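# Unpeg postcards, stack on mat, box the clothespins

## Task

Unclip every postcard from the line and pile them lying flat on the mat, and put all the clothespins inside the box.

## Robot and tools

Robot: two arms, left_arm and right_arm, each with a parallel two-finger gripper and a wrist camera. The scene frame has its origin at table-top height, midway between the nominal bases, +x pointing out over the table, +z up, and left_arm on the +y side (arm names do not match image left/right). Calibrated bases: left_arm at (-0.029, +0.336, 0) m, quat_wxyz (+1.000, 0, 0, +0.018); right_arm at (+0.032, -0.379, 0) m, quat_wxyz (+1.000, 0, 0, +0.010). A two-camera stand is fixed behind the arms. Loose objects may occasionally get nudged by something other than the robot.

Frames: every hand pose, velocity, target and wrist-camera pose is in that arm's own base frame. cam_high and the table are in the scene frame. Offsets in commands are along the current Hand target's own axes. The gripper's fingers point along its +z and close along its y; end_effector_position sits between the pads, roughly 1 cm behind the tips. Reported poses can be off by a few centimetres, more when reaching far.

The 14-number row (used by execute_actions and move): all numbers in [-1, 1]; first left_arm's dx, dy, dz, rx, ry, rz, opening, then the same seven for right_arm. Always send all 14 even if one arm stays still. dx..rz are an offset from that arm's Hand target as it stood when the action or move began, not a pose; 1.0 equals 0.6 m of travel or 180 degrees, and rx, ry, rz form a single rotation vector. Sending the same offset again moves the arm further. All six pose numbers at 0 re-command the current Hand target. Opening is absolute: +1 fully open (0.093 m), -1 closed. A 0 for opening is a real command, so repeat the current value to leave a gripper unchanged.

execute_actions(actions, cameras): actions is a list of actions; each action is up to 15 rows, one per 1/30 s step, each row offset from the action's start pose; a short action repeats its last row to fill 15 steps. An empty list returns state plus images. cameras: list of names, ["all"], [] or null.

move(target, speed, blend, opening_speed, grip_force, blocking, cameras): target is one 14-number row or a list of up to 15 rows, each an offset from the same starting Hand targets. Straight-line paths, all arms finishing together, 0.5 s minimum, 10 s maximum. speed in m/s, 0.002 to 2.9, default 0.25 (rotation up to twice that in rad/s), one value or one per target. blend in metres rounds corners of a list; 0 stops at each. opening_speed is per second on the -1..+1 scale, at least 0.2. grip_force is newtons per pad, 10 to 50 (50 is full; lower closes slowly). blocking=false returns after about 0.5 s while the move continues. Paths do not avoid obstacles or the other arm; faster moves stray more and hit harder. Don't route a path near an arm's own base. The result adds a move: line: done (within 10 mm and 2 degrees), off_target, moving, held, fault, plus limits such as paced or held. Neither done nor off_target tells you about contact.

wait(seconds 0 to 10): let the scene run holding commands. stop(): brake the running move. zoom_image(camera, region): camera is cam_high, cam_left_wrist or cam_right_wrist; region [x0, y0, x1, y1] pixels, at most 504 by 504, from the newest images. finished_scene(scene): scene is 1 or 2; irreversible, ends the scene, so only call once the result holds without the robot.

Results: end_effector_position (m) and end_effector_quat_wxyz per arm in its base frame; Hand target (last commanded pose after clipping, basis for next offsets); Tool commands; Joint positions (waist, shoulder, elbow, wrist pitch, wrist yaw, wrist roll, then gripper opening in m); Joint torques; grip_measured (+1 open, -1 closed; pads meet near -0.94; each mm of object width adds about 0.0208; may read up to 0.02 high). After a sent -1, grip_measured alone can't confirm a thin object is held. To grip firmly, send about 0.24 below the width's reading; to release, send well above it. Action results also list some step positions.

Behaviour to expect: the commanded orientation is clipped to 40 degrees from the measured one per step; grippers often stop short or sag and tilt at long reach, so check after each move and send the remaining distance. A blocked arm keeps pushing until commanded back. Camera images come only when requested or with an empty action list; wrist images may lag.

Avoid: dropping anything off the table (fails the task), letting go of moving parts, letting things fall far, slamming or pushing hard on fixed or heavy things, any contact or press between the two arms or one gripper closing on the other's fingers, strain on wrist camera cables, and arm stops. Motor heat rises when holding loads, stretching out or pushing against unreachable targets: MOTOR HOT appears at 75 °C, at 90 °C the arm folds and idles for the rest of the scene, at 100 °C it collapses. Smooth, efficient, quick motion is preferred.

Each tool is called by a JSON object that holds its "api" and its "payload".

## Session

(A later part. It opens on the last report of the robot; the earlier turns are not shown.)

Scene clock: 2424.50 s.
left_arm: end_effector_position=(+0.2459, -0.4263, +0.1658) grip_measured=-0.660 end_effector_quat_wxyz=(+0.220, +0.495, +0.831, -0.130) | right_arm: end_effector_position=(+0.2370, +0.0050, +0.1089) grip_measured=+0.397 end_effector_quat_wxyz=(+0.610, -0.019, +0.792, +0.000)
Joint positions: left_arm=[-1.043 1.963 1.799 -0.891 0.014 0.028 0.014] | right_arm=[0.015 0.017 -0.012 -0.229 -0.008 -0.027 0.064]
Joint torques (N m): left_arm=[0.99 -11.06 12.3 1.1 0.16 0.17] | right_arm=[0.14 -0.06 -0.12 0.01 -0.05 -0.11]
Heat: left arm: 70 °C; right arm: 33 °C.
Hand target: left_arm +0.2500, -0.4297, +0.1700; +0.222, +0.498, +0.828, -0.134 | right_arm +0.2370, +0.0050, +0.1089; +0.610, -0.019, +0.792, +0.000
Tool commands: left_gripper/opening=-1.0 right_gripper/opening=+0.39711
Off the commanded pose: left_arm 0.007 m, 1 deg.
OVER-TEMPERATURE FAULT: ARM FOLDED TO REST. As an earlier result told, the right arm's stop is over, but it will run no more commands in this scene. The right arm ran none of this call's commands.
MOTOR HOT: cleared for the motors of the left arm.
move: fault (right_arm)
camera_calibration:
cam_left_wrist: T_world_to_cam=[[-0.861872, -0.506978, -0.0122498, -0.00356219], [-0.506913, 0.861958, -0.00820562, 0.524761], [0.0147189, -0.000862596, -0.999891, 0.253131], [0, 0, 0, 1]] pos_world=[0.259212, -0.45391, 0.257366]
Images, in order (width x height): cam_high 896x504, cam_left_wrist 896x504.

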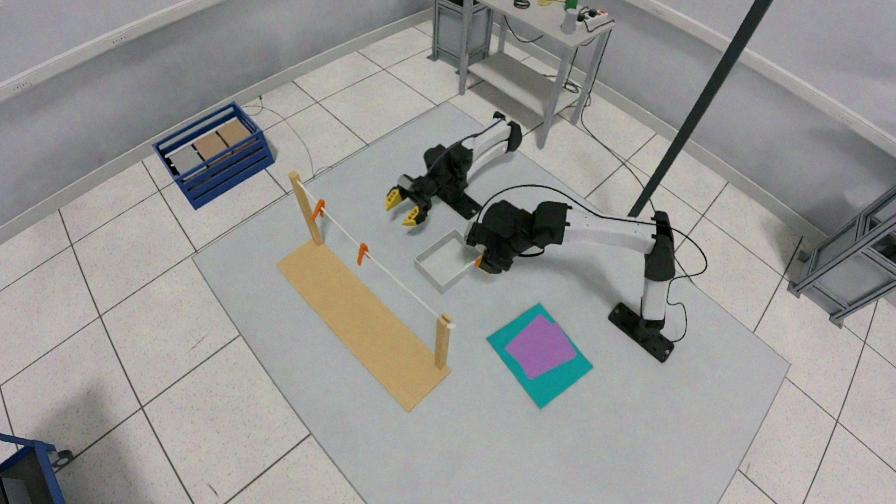

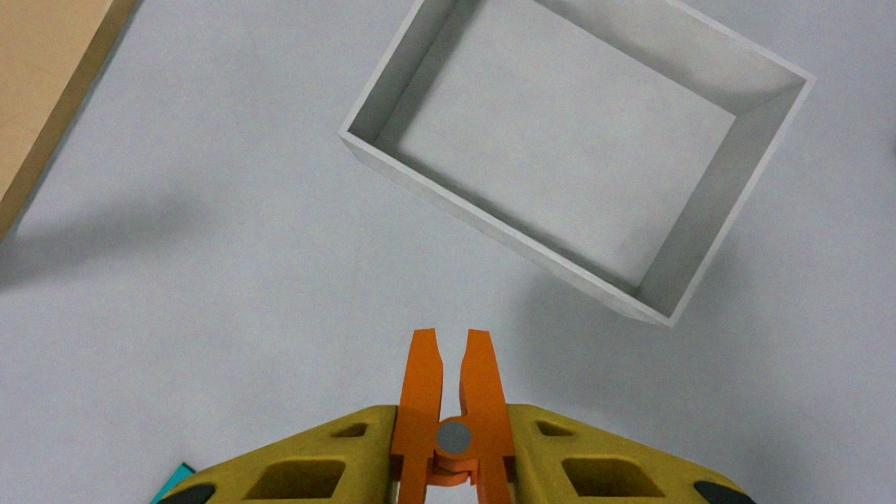

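{"api": "move", "payload": {"target": [[-0.101,-0.1005,0.0968,0,0,0,-1,0,0,0,0,0,0,0.4],[-0.0277,-0.1005,0.2238,0,0,0,-1,0,0,0,0,0,0,0.4],[-0.0277,-0.1005,0.2238,0,0,0,0.1,0,0,0,0,0,0,0.4]], "speed": [0.2,0.07,0.05], "blend": [0.01,0,0], "opening_speed": 0.5, "cameras": ["cam_left_wrist"]}}

Scene clock: 2455.10 s.
left_arm: end_effector_position=(+0.2323, -0.5331, +0.0660) grip_measured=+0.099 end_effector_quat_wxyz=(+0.221, +0.506, +0.822, -0.138) | right_arm: end_effector_position=(+0.2370, +0.0050, +0.1089) grip_measured=+0.397 end_effector_quat_wxyz=(+0.610, -0.019, +0.792, +0.000)
Joint positions: left_arm=[-1.168 2.365 2.033 -0.711 -0.029 -0.058 0.05] | right_arm=[0.015 0.017 -0.012 -0.229 -0.008 -0.027 0.064]
Joint torques (N m): left_arm=[0.54 -16.42 7.56 1.3 -0.1 -0.11] | right_arm=[-0.06 -0.09 0.03 0 -0.01 -0.08]
Heat: left arm: 69 °C; right arm: 33 °C.
Hand target: left_arm +0.2348, -0.5300, +0.0622; +0.222, +0.498, +0.828, -0.134 | right_arm +0.2370, +0.0050, +0.1089; +0.610, -0.019, +0.792, +0.000
Tool commands: left_gripper/opening=+0.1 right_gripper/opening=+0.39711
Off the commanded pose: left_arm 0.005 m, 1 deg.
OVER-TEMPERATURE FAULT: ARM FOLDED TO REST. As an earlier result told, the right arm's stop is over, but it will run no more commands in this scene. The right arm ran none of this call's commands.
move: fault (right_arm)
camera_calibration:
cam_left_wrist: T_world_to_cam=[[-0.876566, -0.481234, -0.00669488, -0.0538741], [-0.481031, 0.876475, -0.0200292, 0.6116], [0.0155066, -0.0143365, -0.999777, 0.146006], [0, 0, 0, 1]] pos_world=[0.24471, -0.559885, 0.157863]
Images, in order (width x height): cam_left_wrist 896x504.

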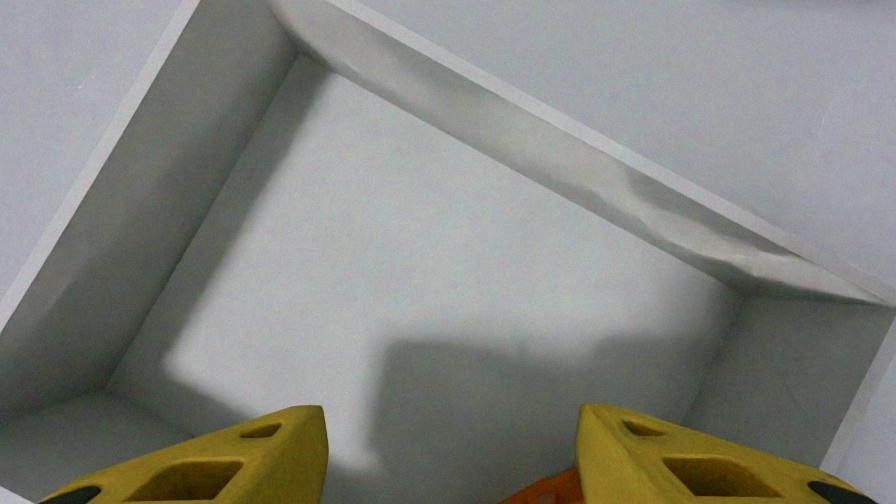

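{"api": "move", "payload": {"target": [[-0.0917,0,-0.1588,0,0,0,0.1,0,0,0,0,0,0,0.4],[0.1042,0.3077,-0.229,-0.28,-0.2249,-0.2146,0.3,0,0,0,0,0,0,0.4]], "speed": [0.12,0.3], "blend": [0.02,0], "cameras": ["cam_high","cam_left_wrist"]}}

{"api": "zoom_image", "payload": {"camera": "cam_high", "region": [360, 220, 540, 380]}}

Scene clock: 2474.93 s.
left_arm: end_effector_position=(+0.3400, -0.3407, +0.1553) grip_measured=+0.299 end_effector_quat_wxyz=(+0.609, +0.001, +0.793, -0.011) | right_arm: end_effector_position=(+0.2370, +0.0050, +0.1089) grip_measured=+0.397 end_effector_quat_wxyz=(+0.610, -0.019, +0.792, +0.000)
Joint positions: left_arm=[-1.087 1.881 1.098 0.278 -1.009 -0.454 0.06] | right_arm=[0.015 0.017 -0.012 -0.229 -0.008 -0.027 0.064]
Joint torques (N m): left_arm=[0.7 -10.81 6.95 1.61 -0.39 0.04] | right_arm=[0.09 -0.02 -0.13 -0.01 -0.03 -0.11]
Heat: left arm: 67 °C; right arm: 33 °C.
Hand target: left_arm +0.3405, -0.3350, +0.1497; +0.609, +0.000, +0.793, -0.001 | right_arm +0.2370, +0.0050, +0.1089; +0.610, -0.019, +0.792, +0.000
Tool commands: left_gripper/opening=+0.3 right_gripper/opening=+0.39711
Off the commanded pose: left_arm 0.008 m, 1 deg.
OVER-TEMPERATURE FAULT: ARM FOLDED TO REST. As an earlier result told, the right arm's stop is over, but it will run no more commands in this scene. The right arm ran none of this call's commands.
move: fault (right_arm)
camera_calibration:
cam_left_wrist: T_world_to_cam=[[0.0169685, -0.999325, 0.0325844, -0.352752], [-0.69551, -0.0352098, -0.717653, 0.36732], [0.718316, -0.0104853, -0.695638, -0.0483605], [0, 0, 0, 1]] pos_world=[0.296199, -0.340088, 0.241461]
Images, in order (width x height): cam_high 896x504, cam_left_wrist 896x504.

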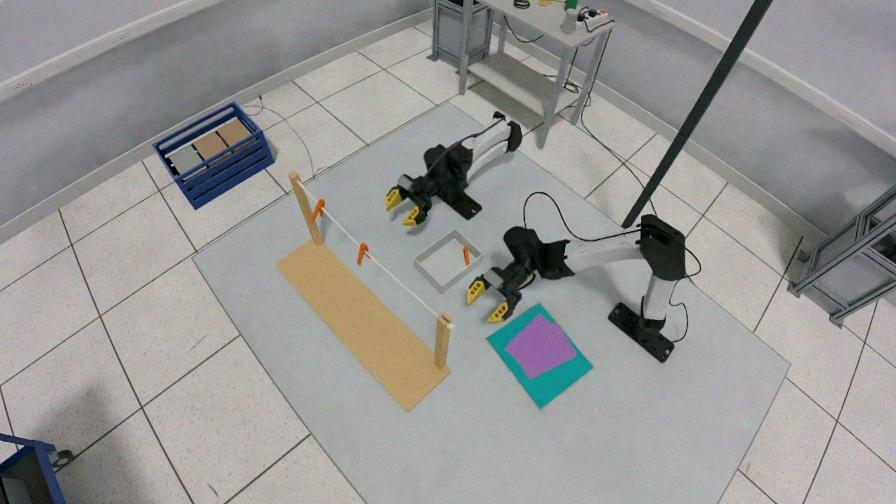

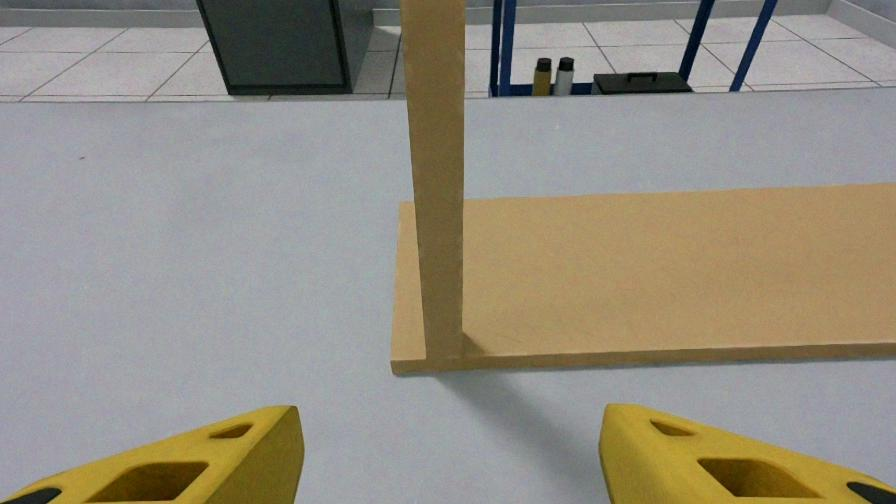

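Scaled by 2.800 from the camera's 896x504 image, which has a finer 1280x720 frame.

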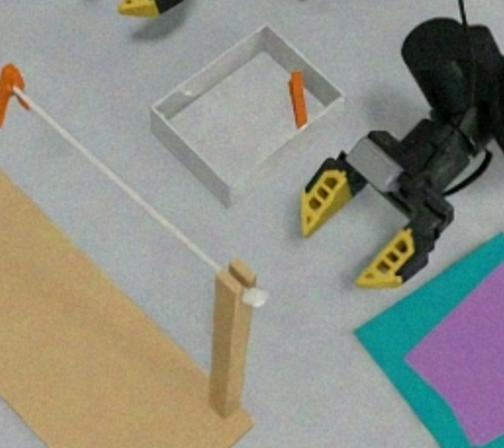

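{"api": "move", "payload": {"target": [[-0.0283,0,0.1305,-0.0268,0,-0.0072,0.3,0,0,0,0,0,0,0.4],[-0.0513,0.0008,0.2167,-0.0268,0,-0.0072,0.3,0,0,0,0,0,0,0.4],[-0.0513,0.0008,0.2167,-0.0268,0,-0.0072,-1,0,0,0,0,0,0,0.4],[-0.0462,0.2342,0.1973,-0.0268,0,-0.0072,-1,0,0,0,0,0,0,0.4]], "speed": [0.15,0.08,0.05,0.07], "blend": [0.01,0,0,0], "cameras": ["cam_high","cam_left_wrist"]}}

Scene clock: 2507.63 s.
left_arm: end_effector_position=(+0.4623, -0.2173, +0.1450) grip_measured=-0.707 end_effector_quat_wxyz=(+0.610, -0.017, +0.793, -0.001) | right_arm: end_effector_position=(+0.2370, +0.0050, +0.1089) grip_measured=+0.397 end_effector_quat_wxyz=(+0.610, -0.019, +0.792, +0.000)
Joint positions: left_arm=[-0.635 1.884 0.992 0.569 -0.629 -0.218 0.011] | right_arm=[0.015 0.017 -0.012 -0.229 -0.008 -0.027 0.064]
Joint torques (N m): left_arm=[2.82 -13.44 6.26 1.69 -0.52 0.08] | right_arm=[0.08 -0.1 -0.05 -0.02 -0.03 -0.11]
Heat: left arm: 66 °C; right arm: 33 °C.
Hand target: left_arm +0.4623, -0.1947, +0.1458; +0.608, -0.034, +0.792, +0.026 | right_arm +0.2370, +0.0050, +0.1089; +0.610, -0.019, +0.792, +0.000
Tool commands: left_gripper/opening=-1.0 right_gripper/opening=+0.39711
Off the commanded pose: left_arm 0.023 m, 4 deg.
OVER-TEMPERATURE FAULT: ARM FOLDED TO REST. As an earlier result told, the right arm's stop is over, but it will run no more commands in this scene. The right arm ran none of this call's commands.
move: fault (right_arm), off_target (left_arm)
camera_calibration:
cam_left_wrist: T_world_to_cam=[[0.0580315, -0.997518, 0.0398659, -0.250766], [-0.692564, -0.0689874, -0.71805, 0.440661], [0.719018, 0.0140598, -0.694849, -0.137208], [0, 0, 0, 1]] pos_world=[0.418394, -0.217814, 0.231075]
Images, in order (width x height): cam_high 896x504, cam_left_wrist 896x504.

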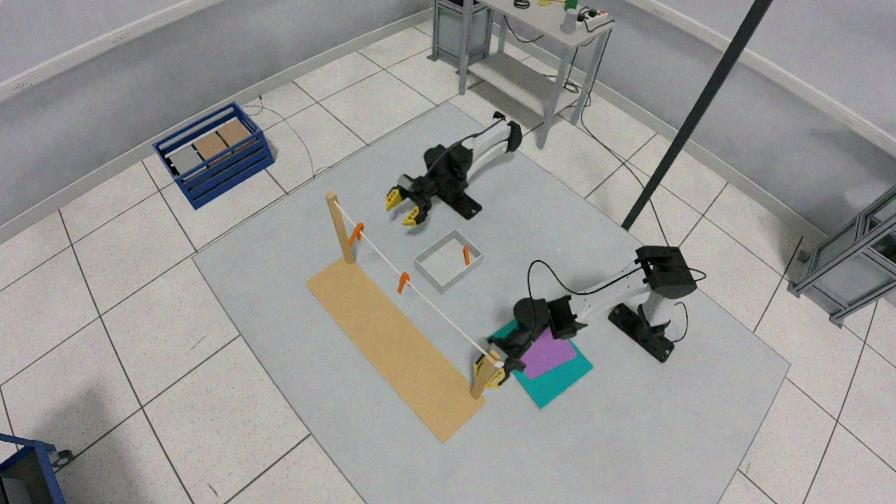

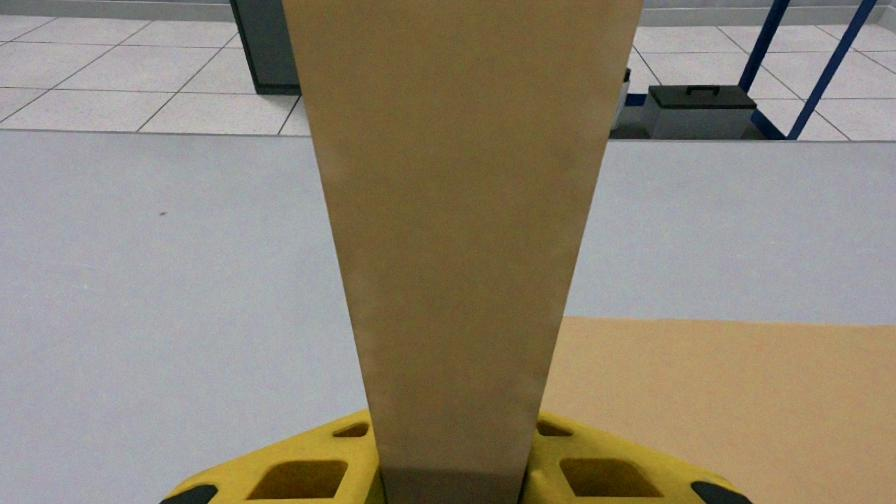

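{"api": "move", "payload": {"target": [[0.0007,-0.0332,-0.0028,0,0,0,-1,0,0,0,0,0,0,0.4],[0.0007,-0.0332,-0.0028,0,0,0,0.5,0,0,0,0,0,0,0.4],[0.0007,-0.0332,-0.1695,0,0,0,0.5,0,0,0,0,0,0,0.4]], "speed": [0.05,0.05,0.12]}}

{"api": "move", "payload": {"target": [-0.049,-0.3405,-0.0018,0.3337,-0.1757,-0.4096,1,0,0,0,0,0,0,0.4], "speed": 0.3, "cameras": ["cam_high","cam_left_wrist"]}}

{"api": "zoom_image", "payload": {"camera": "cam_high", "region": [360, 220, 540, 380]}}

Scene clock: 2539.83 s.
left_arm: end_effector_position=(+0.3706, -0.2270, +0.1717) grip_measured=+0.499 end_effector_quat_wxyz=(+0.609, -0.029, +0.792, +0.025) | right_arm: end_effector_position=(+0.2370, +0.0050, +0.1089) grip_measured=+0.397 end_effector_quat_wxyz=(+0.610, -0.019, +0.792, +0.000)
Joint positions: left_arm=[-0.855 1.627 0.836 0.372 -0.888 -0.329 0.069] | right_arm=[0.015 0.017 -0.012 -0.229 -0.008 -0.027 0.064]
Joint torques (N m): left_arm=[-0.21 -10.45 7.12 1.55 -0.33 -0.12] | right_arm=[0.12 0.05 -0.03 0.02 -0.02 -0.11]
Heat: left arm: 67 °C; right arm: 33 °C.
Hand target: left_arm +0.3659, -0.2229, +0.1717; +0.608, -0.034, +0.792, +0.025 | right_arm +0.2370, +0.0050, +0.1089; +0.610, -0.019, +0.792, +0.000
Tool commands: left_gripper/opening=+0.5 right_gripper/opening=+0.39711
Off the commanded pose: left_arm 0.006 m, 1 deg.
OVER-TEMPERATURE FAULT: ARM FOLDED TO REST. As an earlier result told, the right arm's stop is over, but it will run no more commands in this scene. The right arm ran none of this call's commands.
move: fault (right_arm); target 2's new opening was sent with left_arm's hand 0.004 m and 3 deg from that target

Scene clock: 2543.53 s.
left_arm: end_effector_position=(+0.3930, -0.4271, +0.1874) grip_measured=+1.000 end_effector_quat_wxyz=(+0.552, -0.223, +0.531, -0.603) | right_arm: end_effector_position=(+0.2370, +0.0050, +0.1089) grip_measured=+0.397 end_effector_quat_wxyz=(+0.610, -0.019, +0.792, +0.000)
Joint positions: left_arm=[-0.966 2.373 1.25 1.518 -0.5 -1.029 0.093] | right_arm=[0.015 0.017 -0.012 -0.229 -0.008 -0.027 0.064]
Joint torques (N m): left_arm=[-0.29 -12.6 9.57 2.24 0.03 -0.04] | right_arm=[0.2 0.01 -0.02 0.01 -0.04 -0.13]
Heat: left arm: 66 °C; right arm: 33 °C.
Hand target: left_arm +0.3901, -0.4258, +0.2007; +0.612, -0.183, +0.353, -0.683 | right_arm +0.2370, +0.0050, +0.1089; +0.610, -0.019, +0.792, +0.000
Tool commands: left_gripper/opening=+1.0 right_gripper/opening=+0.39711
Off the commanded pose: left_arm 0.014 m, 24 deg.
OVER-TEMPERATURE FAULT: ARM FOLDED TO REST. As an earlier result told, the right arm's stop is over, but it will run no more commands in this scene. The right arm ran none of this call's commands.
joint sent to its limit (left arm) — joint 4 (wrist pitch), upper limit. The joint targets are off in orientation, not in position.
move: fault (right_arm), off_target (left_arm)
camera_calibration:
cam_left_wrist: T_world_to_cam=[[-0.399687, -0.161707, 0.902276, -0.0824757], [-0.684184, -0.602439, -0.411047, 0.119955], [0.610035, -0.781612, 0.13015, -0.506589], [0, 0, 0, 1]] pos_world=[0.358144, -0.337028, 0.189655]
Images, in order (width x height): cam_high 896x504, cam_left_wrist 896x504.

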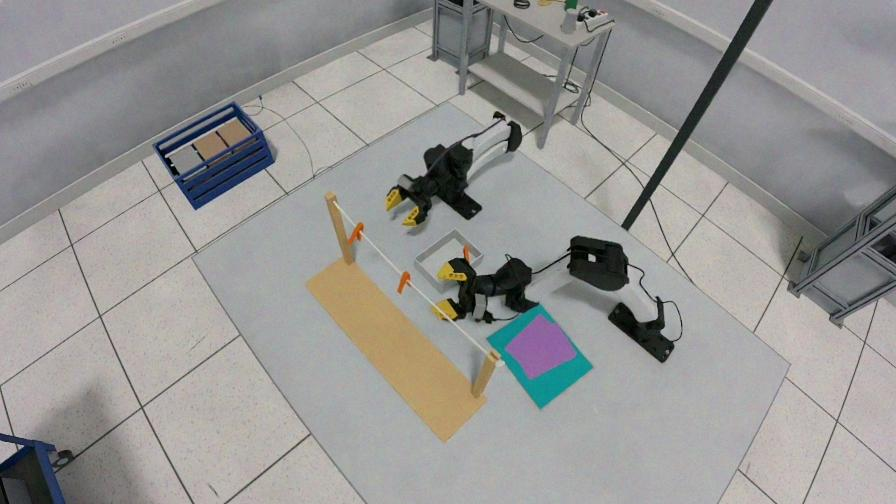

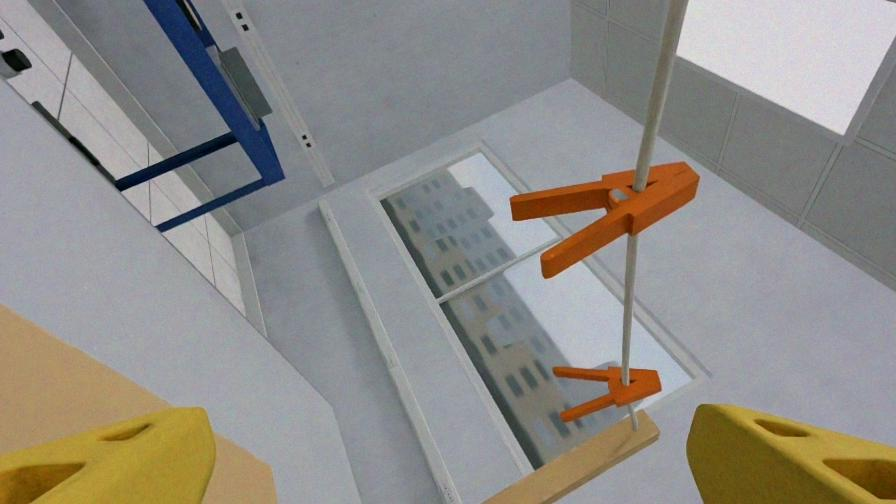

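Scaled by 2.800 from the camera's 896x504 image, which has a finer 1280x720 frame.

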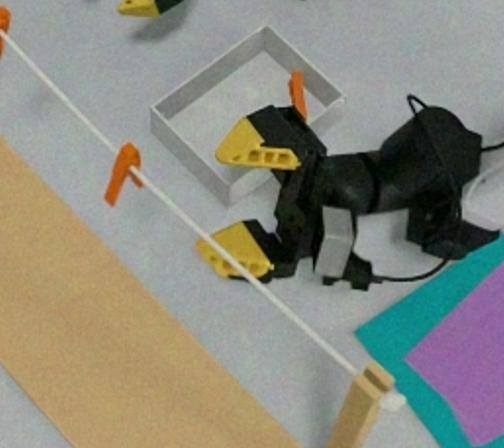

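{"api": "move", "payload": {"target": [[0.0193,-0.0062,0.1627,0,0,0,1,0,0,0,0,0,0,0.4],[0.0205,-0.0242,0.1882,0,0,0,1,0,0,0,0,0,0,0.4],[0.0205,-0.0242,0.1882,0,0,0,-1,0,0,0,0,0,0,0.4]], "speed": [0.08,0.05,0.05], "opening_speed": 0.8, "cameras": ["cam_high","cam_left_wrist"]}}

{"api": "zoom_image", "payload": {"camera": "cam_high", "region": [360, 220, 540, 380]}}

Scene clock: 2579.17 s.
left_arm: end_effector_position=(+0.4531, -0.4683, +0.2778) grip_measured=-0.646 end_effector_quat_wxyz=(+0.605, -0.189, +0.362, -0.683) | right_arm: end_effector_position=(+0.2370, +0.0050, +0.1089) grip_measured=+0.397 end_effector_quat_wxyz=(+0.610, -0.019, +0.792, +0.000)
Joint positions: left_arm=[-0.9 2.724 2.04 1.489 -0.39 -0.95 0.014] | right_arm=[0.015 0.017 -0.012 -0.229 -0.008 -0.027 0.064]
Joint torques (N m): left_arm=[0.81 -17.2 11.22 1.07 0.34 0.22] | right_arm=[0.05 -0.09 -0.1 -0.03 -0.03 -0.11]
Heat: left arm: 70 °C; right arm: 33 °C.
Hand target: left_arm +0.4547, -0.4668, +0.2858; +0.612, -0.183, +0.353, -0.683 | right_arm +0.2370, +0.0050, +0.1089; +0.610, -0.019, +0.792, +0.000
Tool commands: left_gripper/opening=-1.0 right_gripper/opening=+0.39711
Off the commanded pose: left_arm 0.008 m, 1 deg.
OVER-TEMPERATURE FAULT: ARM FOLDED TO REST. As an earlier result told, the right arm's stop is over, but it will run no more commands in this scene. The right arm ran none of this call's commands.
move: fault (right_arm)
camera_calibration:
cam_left_wrist: T_world_to_cam=[[-0.66655, 0.0215115, 0.74515, 0.103612], [-0.533163, -0.712372, -0.456359, 0.0661207], [0.521007, -0.701472, 0.486301, -0.608307], [0, 0, 0, 1]] pos_world=[0.421248, -0.381837, 0.248789]
Images, in order (width x height): cam_high 896x504, cam_left_wrist 896x504.

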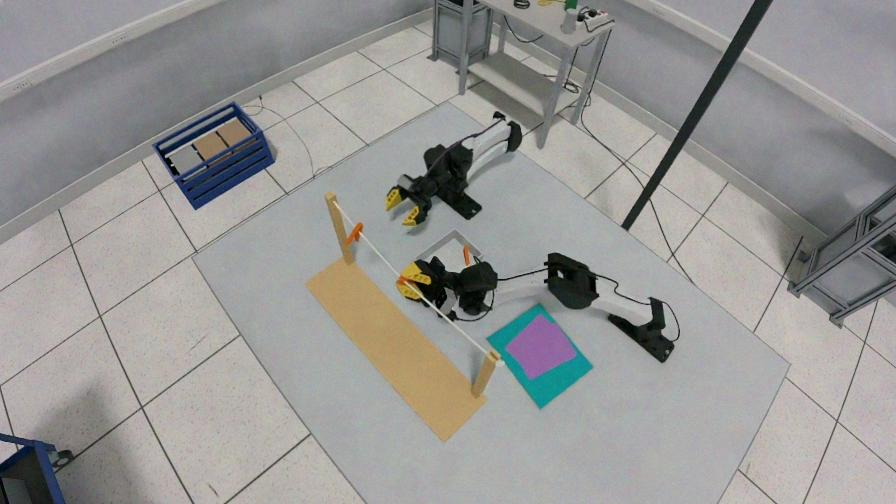

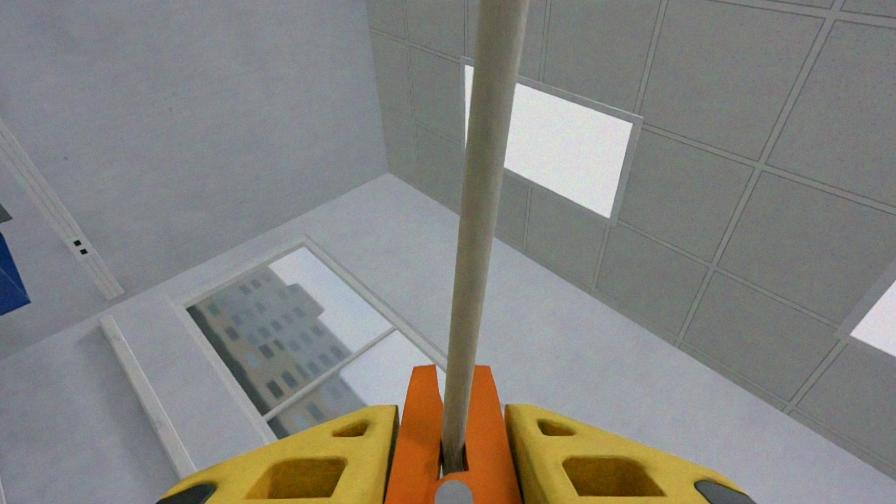

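Scaled by 2.800 from the camera's 896x504 image, which has a finer 1280x720 frame.

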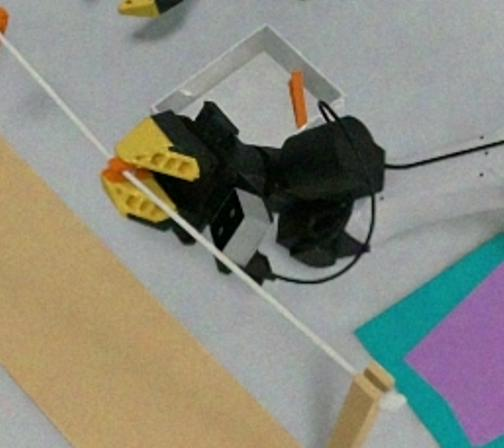

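{"api": "move", "payload": {"target": [[0,0,-0.1,0,0,0,-1,0,0,0,0,0,0,0.4],[0.1477,-0.0905,-0.3368,-0.1376,0.63,0.3158,-1,0,0,0,0,0,0,0.4]], "speed": [0.06,0.35], "blend": [0.01,0], "cameras": ["cam_high","cam_left_wrist"]}}

Scene clock: 2638.07 s.
left_arm: end_effector_position=(+0.2602, -0.4976, +0.1690) grip_measured=-0.662 end_effector_quat_wxyz=(+0.217, +0.492, +0.832, -0.139) | right_arm: end_effector_position=(+0.2370, +0.0050, +0.1089) grip_measured=+0.397 end_effector_quat_wxyz=(+0.610, -0.019, +0.792, +0.000)
Joint positions: left_arm=[-1.087 2.315 2.361 -1.096 0.008 -0.02 0.013] | right_arm=[0.015 0.017 -0.012 -0.229 -0.008 -0.027 0.064]
Joint torques (N m): left_arm=[-0.03 -13.79 11.85 1.1 -0.08 0.17] | right_arm=[0.03 -0.02 -0.06 -0.02 0.01 -0.1]
Heat: left arm: 76 °C; right arm: 33 °C. Fold the left arm in close to its base, or ease its load, before you think long.
Hand target: left_arm +0.2619, -0.5004, +0.1700; +0.222, +0.497, +0.828, -0.134 | right_arm +0.2370, +0.0050, +0.1089; +0.610, -0.019, +0.792, +0.000
Tool commands: left_gripper/opening=-1.0 right_gripper/opening=+0.39711
Off the commanded pose: left_arm 0.003 m, 1 deg.
OVER-TEMPERATURE FAULT: ARM FOLDED TO REST. As an earlier result told, the right arm's stop is over, but it will run no more commands in this scene. The right arm ran none of this call's commands.
MOTOR HOT: joint 2 (shoulder) of the left arm reports 76 °C; the controller's stop level is 90 °C. To cool a motor, set the load down, stop pushing, or move to a pose that needs little force.
move: fault (right_arm)
camera_calibration:
cam_left_wrist: T_world_to_cam=[[-0.86136, -0.507958, 0.00607314, -0.0311208], [-0.507993, 0.861264, -0.0129128, 0.594301], [0.0013286, -0.0142077, -0.999898, 0.252864], [0, 0, 0, 1]] pos_world=[0.274759, -0.524066, 0.260702]
Images, in order (width x height): cam_high 896x504, cam_left_wrist 896x504.

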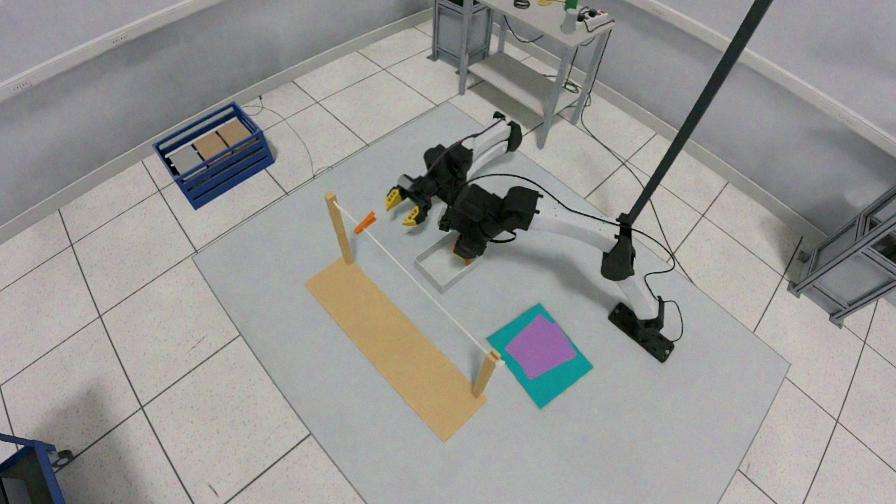

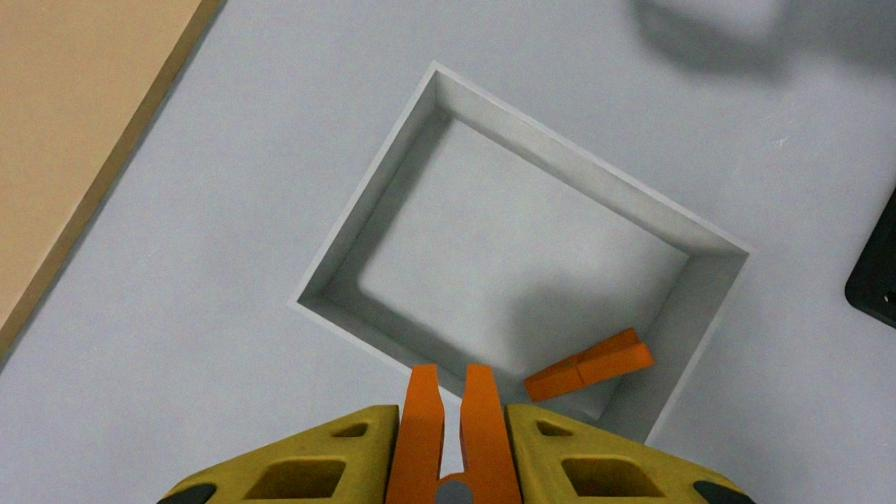

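{"api": "move", "payload": {"target": [[0.0497,-0.0192,0.179,0,0,0,-1,0,0,0,0,0,0,0.4],[0.0497,-0.0192,0.179,0,0,0,-0.02,0,0,0,0,0,0,0.4],[-0.042,-0.0192,0.0203,0,0,0,-0.02,0,0,0,0,0,0,0.4]], "speed": [0.08,0.05,0.1], "opening_speed": 0.6, "cameras": ["cam_left_wrist"]}}

{"api": "move", "payload": {"target": [0.3648,0.3735,-0.1683,-0.3018,-0.2206,-0.2316,0.3,0,0,0,0,0,0,0.4], "speed": 0.3, "cameras": ["cam_high","cam_left_wrist"]}}

{"api": "zoom_image", "payload": {"camera": "cam_high", "region": [360, 180, 540, 340]}}

Scene clock: 2672.90 s.
left_arm: end_effector_position=(+0.2665, -0.5277, +0.1715) grip_measured=-0.021 end_effector_quat_wxyz=(+0.233, +0.496, +0.824, -0.145) | right_arm: end_effector_position=(+0.2370, +0.0050, +0.1089) grip_measured=+0.397 end_effector_quat_wxyz=(+0.610, -0.019, +0.792, +0.000)
Joint positions: left_arm=[-1.104 2.573 2.836 -1.279 -0.004 -0.02 0.044] | right_arm=[0.015 0.017 -0.012 -0.229 -0.008 -0.027 0.064]
Joint torques (N m): left_arm=[-0.47 -15.13 11.17 1.16 -0.09 -0.03] | right_arm=[0.14 -0.02 -0.1 -0.04 -0.02 -0.11]
Heat: left arm: 72 °C; right arm: 33 °C. Fold the left arm in close to its base, or ease its load, before you think long.
Hand target: left_arm +0.2649, -0.5304, +0.1720; +0.222, +0.497, +0.828, -0.134 | right_arm +0.2370, +0.0050, +0.1089; +0.610, -0.019, +0.792, +0.000
Tool commands: left_gripper/opening=-0.02 right_gripper/opening=+0.39711
Off the commanded pose: left_arm 0.003 m, 2 deg.
OVER-TEMPERATURE FAULT: ARM FOLDED TO REST. As an earlier result told, the right arm's stop is over, but it will run no more commands in this scene. The right arm ran none of this call's commands.
MOTOR HOT: still on. Joint 2 (shoulder) of the left arm reports 72 °C.
elbow stopped short (left arm): the move would have taken joint 3 (elbow) straighter than the controller allows.
move: fault (right_arm); target 2's new opening was sent with left_arm's hand 0.011 m and 1 deg from that target
camera_calibration:
cam_left_wrist: T_world_to_cam=[[-0.867291, -0.497798, -0.00195989, -0.0326336], [-0.49717, 0.866382, -0.0469467, 0.629101], [0.025068, -0.0397421, -0.998895, 0.235024], [0, 0, 0, 1]] pos_world=[0.278576, -0.551947, 0.264235]
Images, in order (width x height): cam_left_wrist 896x504.

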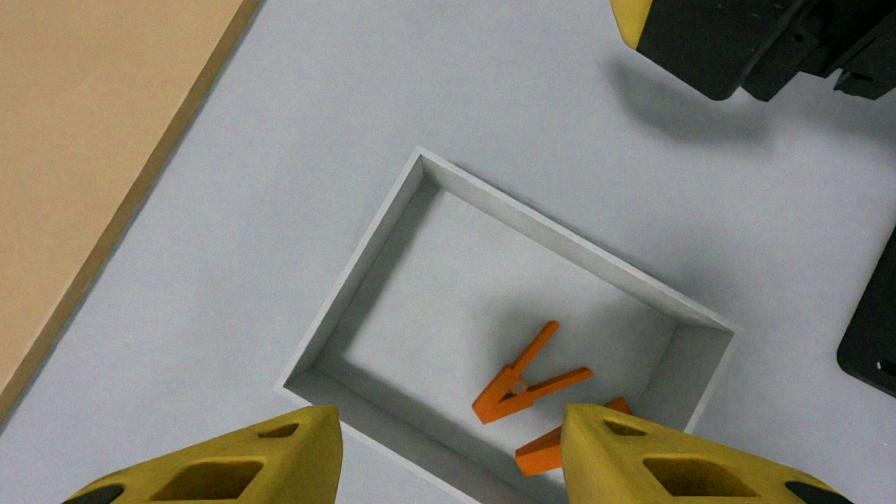

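Scene clock: 2676.13 s.
left_arm: end_effector_position=(+0.3514, -0.2193, +0.1503) grip_measured=+0.299 end_effector_quat_wxyz=(+0.607, -0.030, +0.794, +0.020) | right_arm: end_effector_position=(+0.2370, +0.0050, +0.1089) grip_measured=+0.397 end_effector_quat_wxyz=(+0.610, -0.019, +0.792, +0.000)
Joint positions: left_arm=[-0.884 1.607 0.725 0.441 -0.906 -0.361 0.06] | right_arm=[0.015 0.017 -0.012 -0.229 -0.008 -0.027 0.064]
Joint torques (N m): left_arm=[0.66 -9.02 6.61 1.7 -0.33 0.04] | right_arm=[0.09 -0.09 -0.12 0 -0.01 -0.09]
Heat: left arm: 72 °C; right arm: 33 °C. Fold the left arm in close to its base, or ease its load, before you think long.
Hand target: left_arm +0.3500, -0.2132, +0.1499; +0.608, -0.034, +0.792, +0.025 | right_arm +0.2370, +0.0050, +0.1089; +0.610, -0.019, +0.792, +0.000
Tool commands: left_gripper/opening=+0.3 right_gripper/opening=+0.39711
Off the commanded pose: left_arm 0.006 m, 1 deg.
OVER-TEMPERATURE FAULT: ARM FOLDED TO REST. As an earlier result told, the right arm's stop is over, but it will run no more commands in this scene. The right arm ran none of this call's commands.
MOTOR HOT: still on. Joint 2 (shoulder) of the left arm reports 72 °C.
move: fault (right_arm)
camera_calibration:
cam_left_wrist: T_world_to_cam=[[0.104116, -0.994336, 0.0213396, -0.259377], [-0.694502, -0.0880456, -0.714084, 0.363443], [0.711918, 0.059527, -0.699735, -0.0406], [0, 0, 0, 1]] pos_world=[0.308321, -0.223492, 0.236655]
Images, in order (width x height): cam_high 896x504, cam_left_wrist 896x504.

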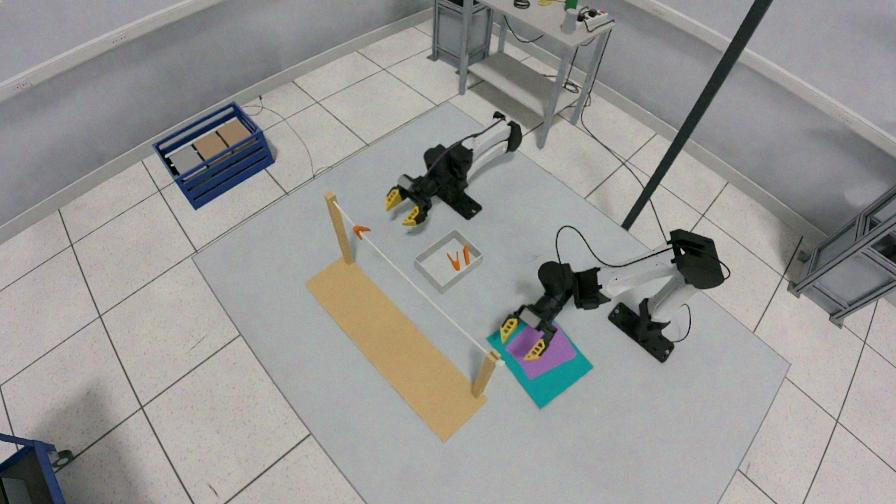

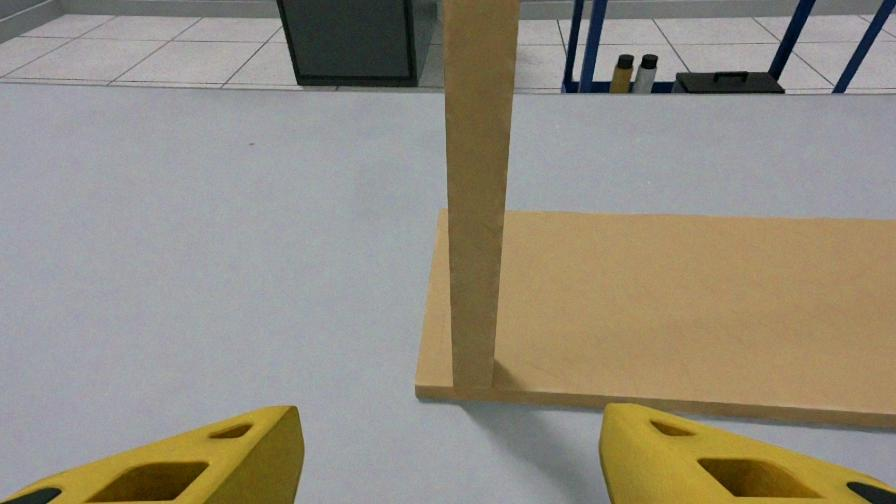

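Scaled by 2.800 from the camera's 896x504 image, which has a finer 1280x720 frame.

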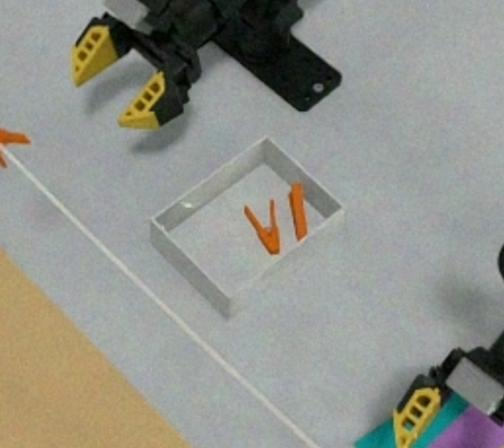

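{"api": "move", "payload": {"target": [[-0.0267,-0.0122,0.113,0,0,0,0.3,0,0,0,0,0,0,0.4],[-0.0423,-0.0185,0.1852,0,0,0,0.3,0,0,0,0,0,0,0.4],[-0.0423,-0.0185,0.1852,0,0,0,-1,0,0,0,0,0,0,0.4],[-0.0477,0.2557,0.2045,0,0,0,-1,0,0,0,0,0,0,0.4],[-0.0468,0.2225,0.2018,0,0,0,-1,0,0,0,0,0,0,0.4]], "speed": [0.15,0.08,0.05,0.07,0.06], "blend": [0.01,0,0,0,0], "cameras": ["cam_high","cam_left_wrist"]}}

Scene clock: 2720.13 s.
left_arm: end_effector_position=(+0.4630, -0.0741, +0.1408) grip_measured=-0.704 end_effector_quat_wxyz=(+0.604, -0.018, +0.797, +0.013) | right_arm: end_effector_position=(+0.2370, +0.0050, +0.1089) grip_measured=+0.397 end_effector_quat_wxyz=(+0.610, -0.019, +0.792, +0.000)
Joint positions: left_arm=[-0.263 1.696 0.725 0.684 -0.294 -0.087 0.011] | right_arm=[0.015 0.017 -0.012 -0.229 -0.008 -0.027 0.064]
Joint torques (N m): left_arm=[-0.5 -9.7 8.43 1.9 -0.55 -0.08] | right_arm=[0.09 -0.06 0.02 0.03 -0.05 -0.11]
Heat: left arm: 64 °C; right arm: 33 °C.
Hand target: left_arm +0.4624, -0.0696, +0.1455; +0.608, -0.034, +0.792, +0.026 | right_arm +0.2370, +0.0050, +0.1089; +0.610, -0.019, +0.792, +0.000
Tool commands: left_gripper/opening=-1.0 right_gripper/opening=+0.39711
Off the commanded pose: left_arm 0.007 m, 3 deg.
OVER-TEMPERATURE FAULT: ARM FOLDED TO REST. As an earlier result told, the right arm's stop is over, but it will run no more commands in this scene. The right arm ran none of this call's commands.
MOTOR HOT: cleared for the motors of the left arm.
move: fault (right_arm), off_target (left_arm)
camera_calibration:
cam_left_wrist: T_world_to_cam=[[0.0758716, -0.996951, 0.0182182, -0.113014], [-0.70167, -0.0663632, -0.709405, 0.451269], [0.708451, 0.0410405, -0.704566, -0.134438], [0, 0, 0, 1]] pos_world=[0.420459, -0.0772041, 0.227471]
Images, in order (width x height): cam_high 896x504, cam_left_wrist 896x504.

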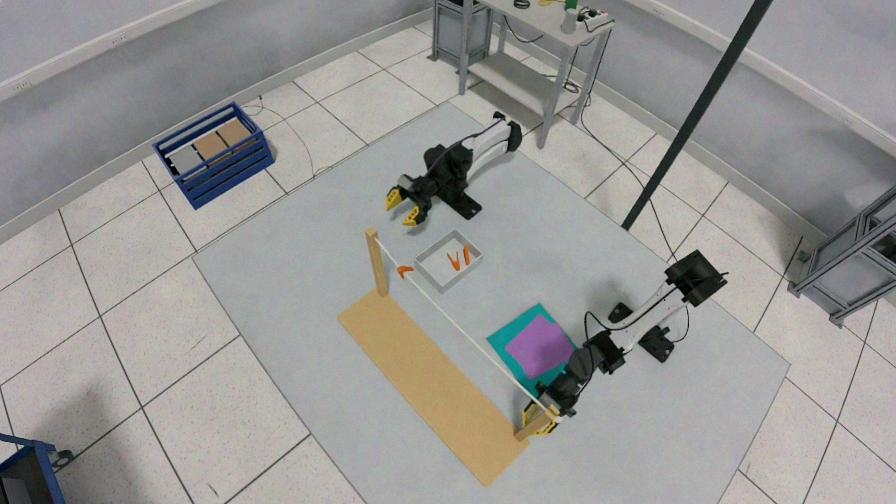

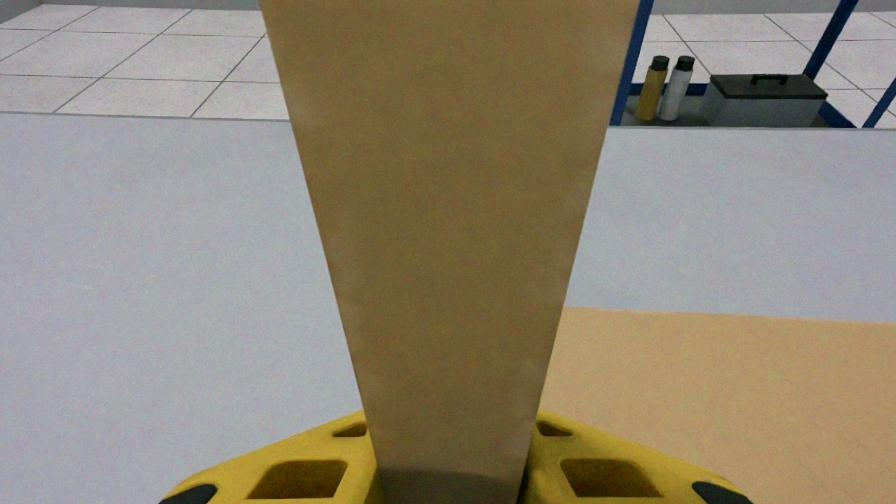

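{"api": "move", "payload": {"target": [[0,0,0,0,0,0,0.5,0,0,0,0,0,0,0.4],[0,0,-0.1667,0,0,0,0.5,0,0,0,0,0,0,0.4]], "speed": [0.1,0.12]}}

{"api": "move", "payload": {"target": [[-0.004,-0.2793,-0.1055,0.167,-0.088,-0.205,1,0,0,0,0,0,0,0.4],[-0.036,-0.6083,-0.0567,0.3337,-0.1757,-0.4096,1,0,0,0,0,0,0,0.4]], "speed": 0.3, "blend": [0.03,0], "cameras": ["cam_high","cam_left_wrist"]}}

{"api": "zoom_image", "payload": {"camera": "cam_high", "region": [360, 220, 540, 380]}}

Scene clock: 2743.33 s.
left_arm: end_effector_position=(+0.3711, -0.0787, +0.1768) grip_measured=+0.499 end_effector_quat_wxyz=(+0.614, -0.031, +0.789, +0.025) | right_arm: end_effector_position=(+0.2370, +0.0050, +0.1089) grip_measured=+0.397 end_effector_quat_wxyz=(+0.610, -0.019, +0.792, +0.000)
Joint positions: left_arm=[-0.414 1.255 0.492 0.482 -0.477 -0.13 0.069] | right_arm=[0.015 0.017 -0.012 -0.229 -0.008 -0.027 0.064]
Joint torques (N m): left_arm=[-0.46 -6 7.42 1.78 -0.19 -0.12] | right_arm=[0.12 -0.05 -0.1 0.01 -0.03 -0.09]
Heat: left arm: 63 °C; right arm: 33 °C.
Hand target: left_arm +0.3661, -0.0777, +0.1713; +0.608, -0.034, +0.793, +0.026 | right_arm +0.2370, +0.0050, +0.1089; +0.610, -0.019, +0.792, +0.000
Tool commands: left_gripper/opening=+0.5 right_gripper/opening=+0.39711
Off the commanded pose: left_arm 0.007 m, 1 deg.
OVER-TEMPERATURE FAULT: ARM FOLDED TO REST. As an earlier result told, the right arm's stop is over, but it will run no more commands in this scene. The right arm ran none of this call's commands.
move: fault (right_arm)

Scene clock: 2746.97 s.
left_arm: end_effector_position=(+0.3729, -0.4456, +0.1883) grip_measured=+1.000 end_effector_quat_wxyz=(+0.552, -0.218, +0.532, -0.604) | right_arm: end_effector_position=(+0.2370, +0.0050, +0.1089) grip_measured=+0.397 end_effector_quat_wxyz=(+0.610, -0.019, +0.792, +0.000)
Joint positions: left_arm=[-1.025 2.384 1.273 1.518 -0.545 -0.999 0.093] | right_arm=[0.015 0.017 -0.012 -0.229 -0.008 -0.027 0.064]
Joint torques (N m): left_arm=[-0.27 -12.78 9.58 2.21 0.03 -0.06] | right_arm=[-0.01 -0.1 0.06 -0.03 -0.05 -0.12]
Heat: left arm: 63 °C; right arm: 33 °C.
Hand target: left_arm +0.3701, -0.4437, +0.2014; +0.612, -0.183, +0.353, -0.683 | right_arm +0.2370, +0.0050, +0.1089; +0.610, -0.019, +0.792, +0.000
Tool commands: left_gripper/opening=+1.0 right_gripper/opening=+0.39711
Off the commanded pose: left_arm 0.013 m, 24 deg.
OVER-TEMPERATURE FAULT: ARM FOLDED TO REST. As an earlier result told, the right arm's stop is over, but it will run no more commands in this scene. The right arm ran none of this call's commands.
joint sent to its limit (left arm) — joint 4 (wrist pitch), upper limit. The joint targets are off in orientation, not in position.
move: fault (right_arm), off_target (left_arm)
camera_calibration:
cam_left_wrist: T_world_to_cam=[[-0.404376, -0.164701, 0.899641, -0.0934938], [-0.686527, -0.595252, -0.41756, 0.100701], [0.604285, -0.786479, 0.127634, -0.508407], [0, 0, 0, 1]] pos_world=[0.33855, -0.355308, 0.191049]
Images, in order (width x height): cam_high 896x504, cam_left_wrist 896x504.

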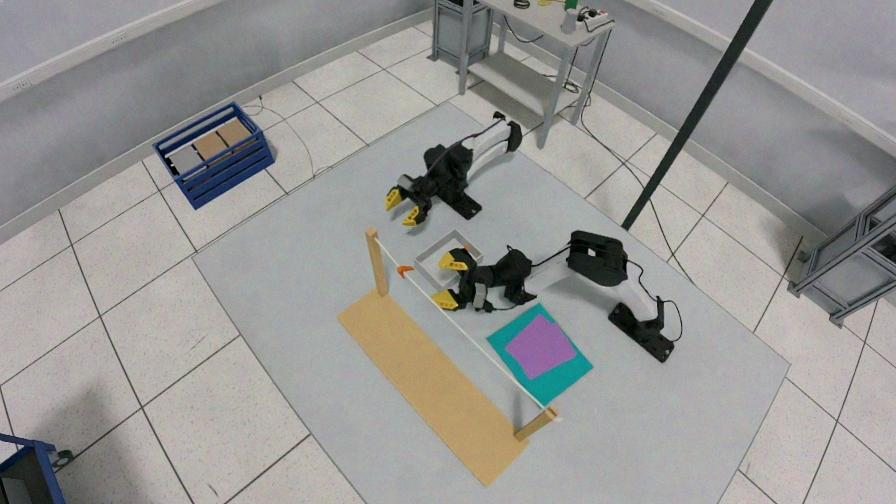

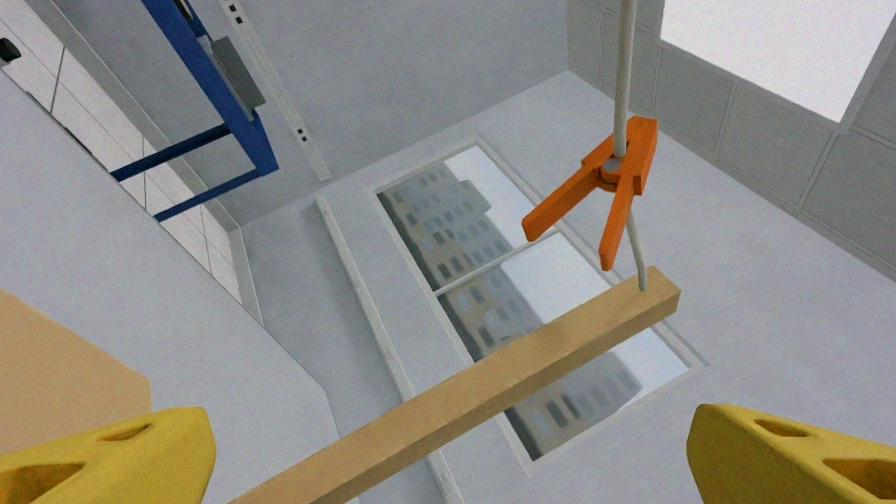

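Scaled by 2.800 from the camera's 896x504 image, which has a finer 1280x720 frame.

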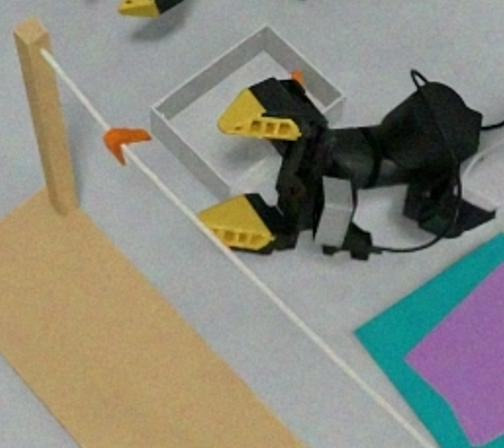

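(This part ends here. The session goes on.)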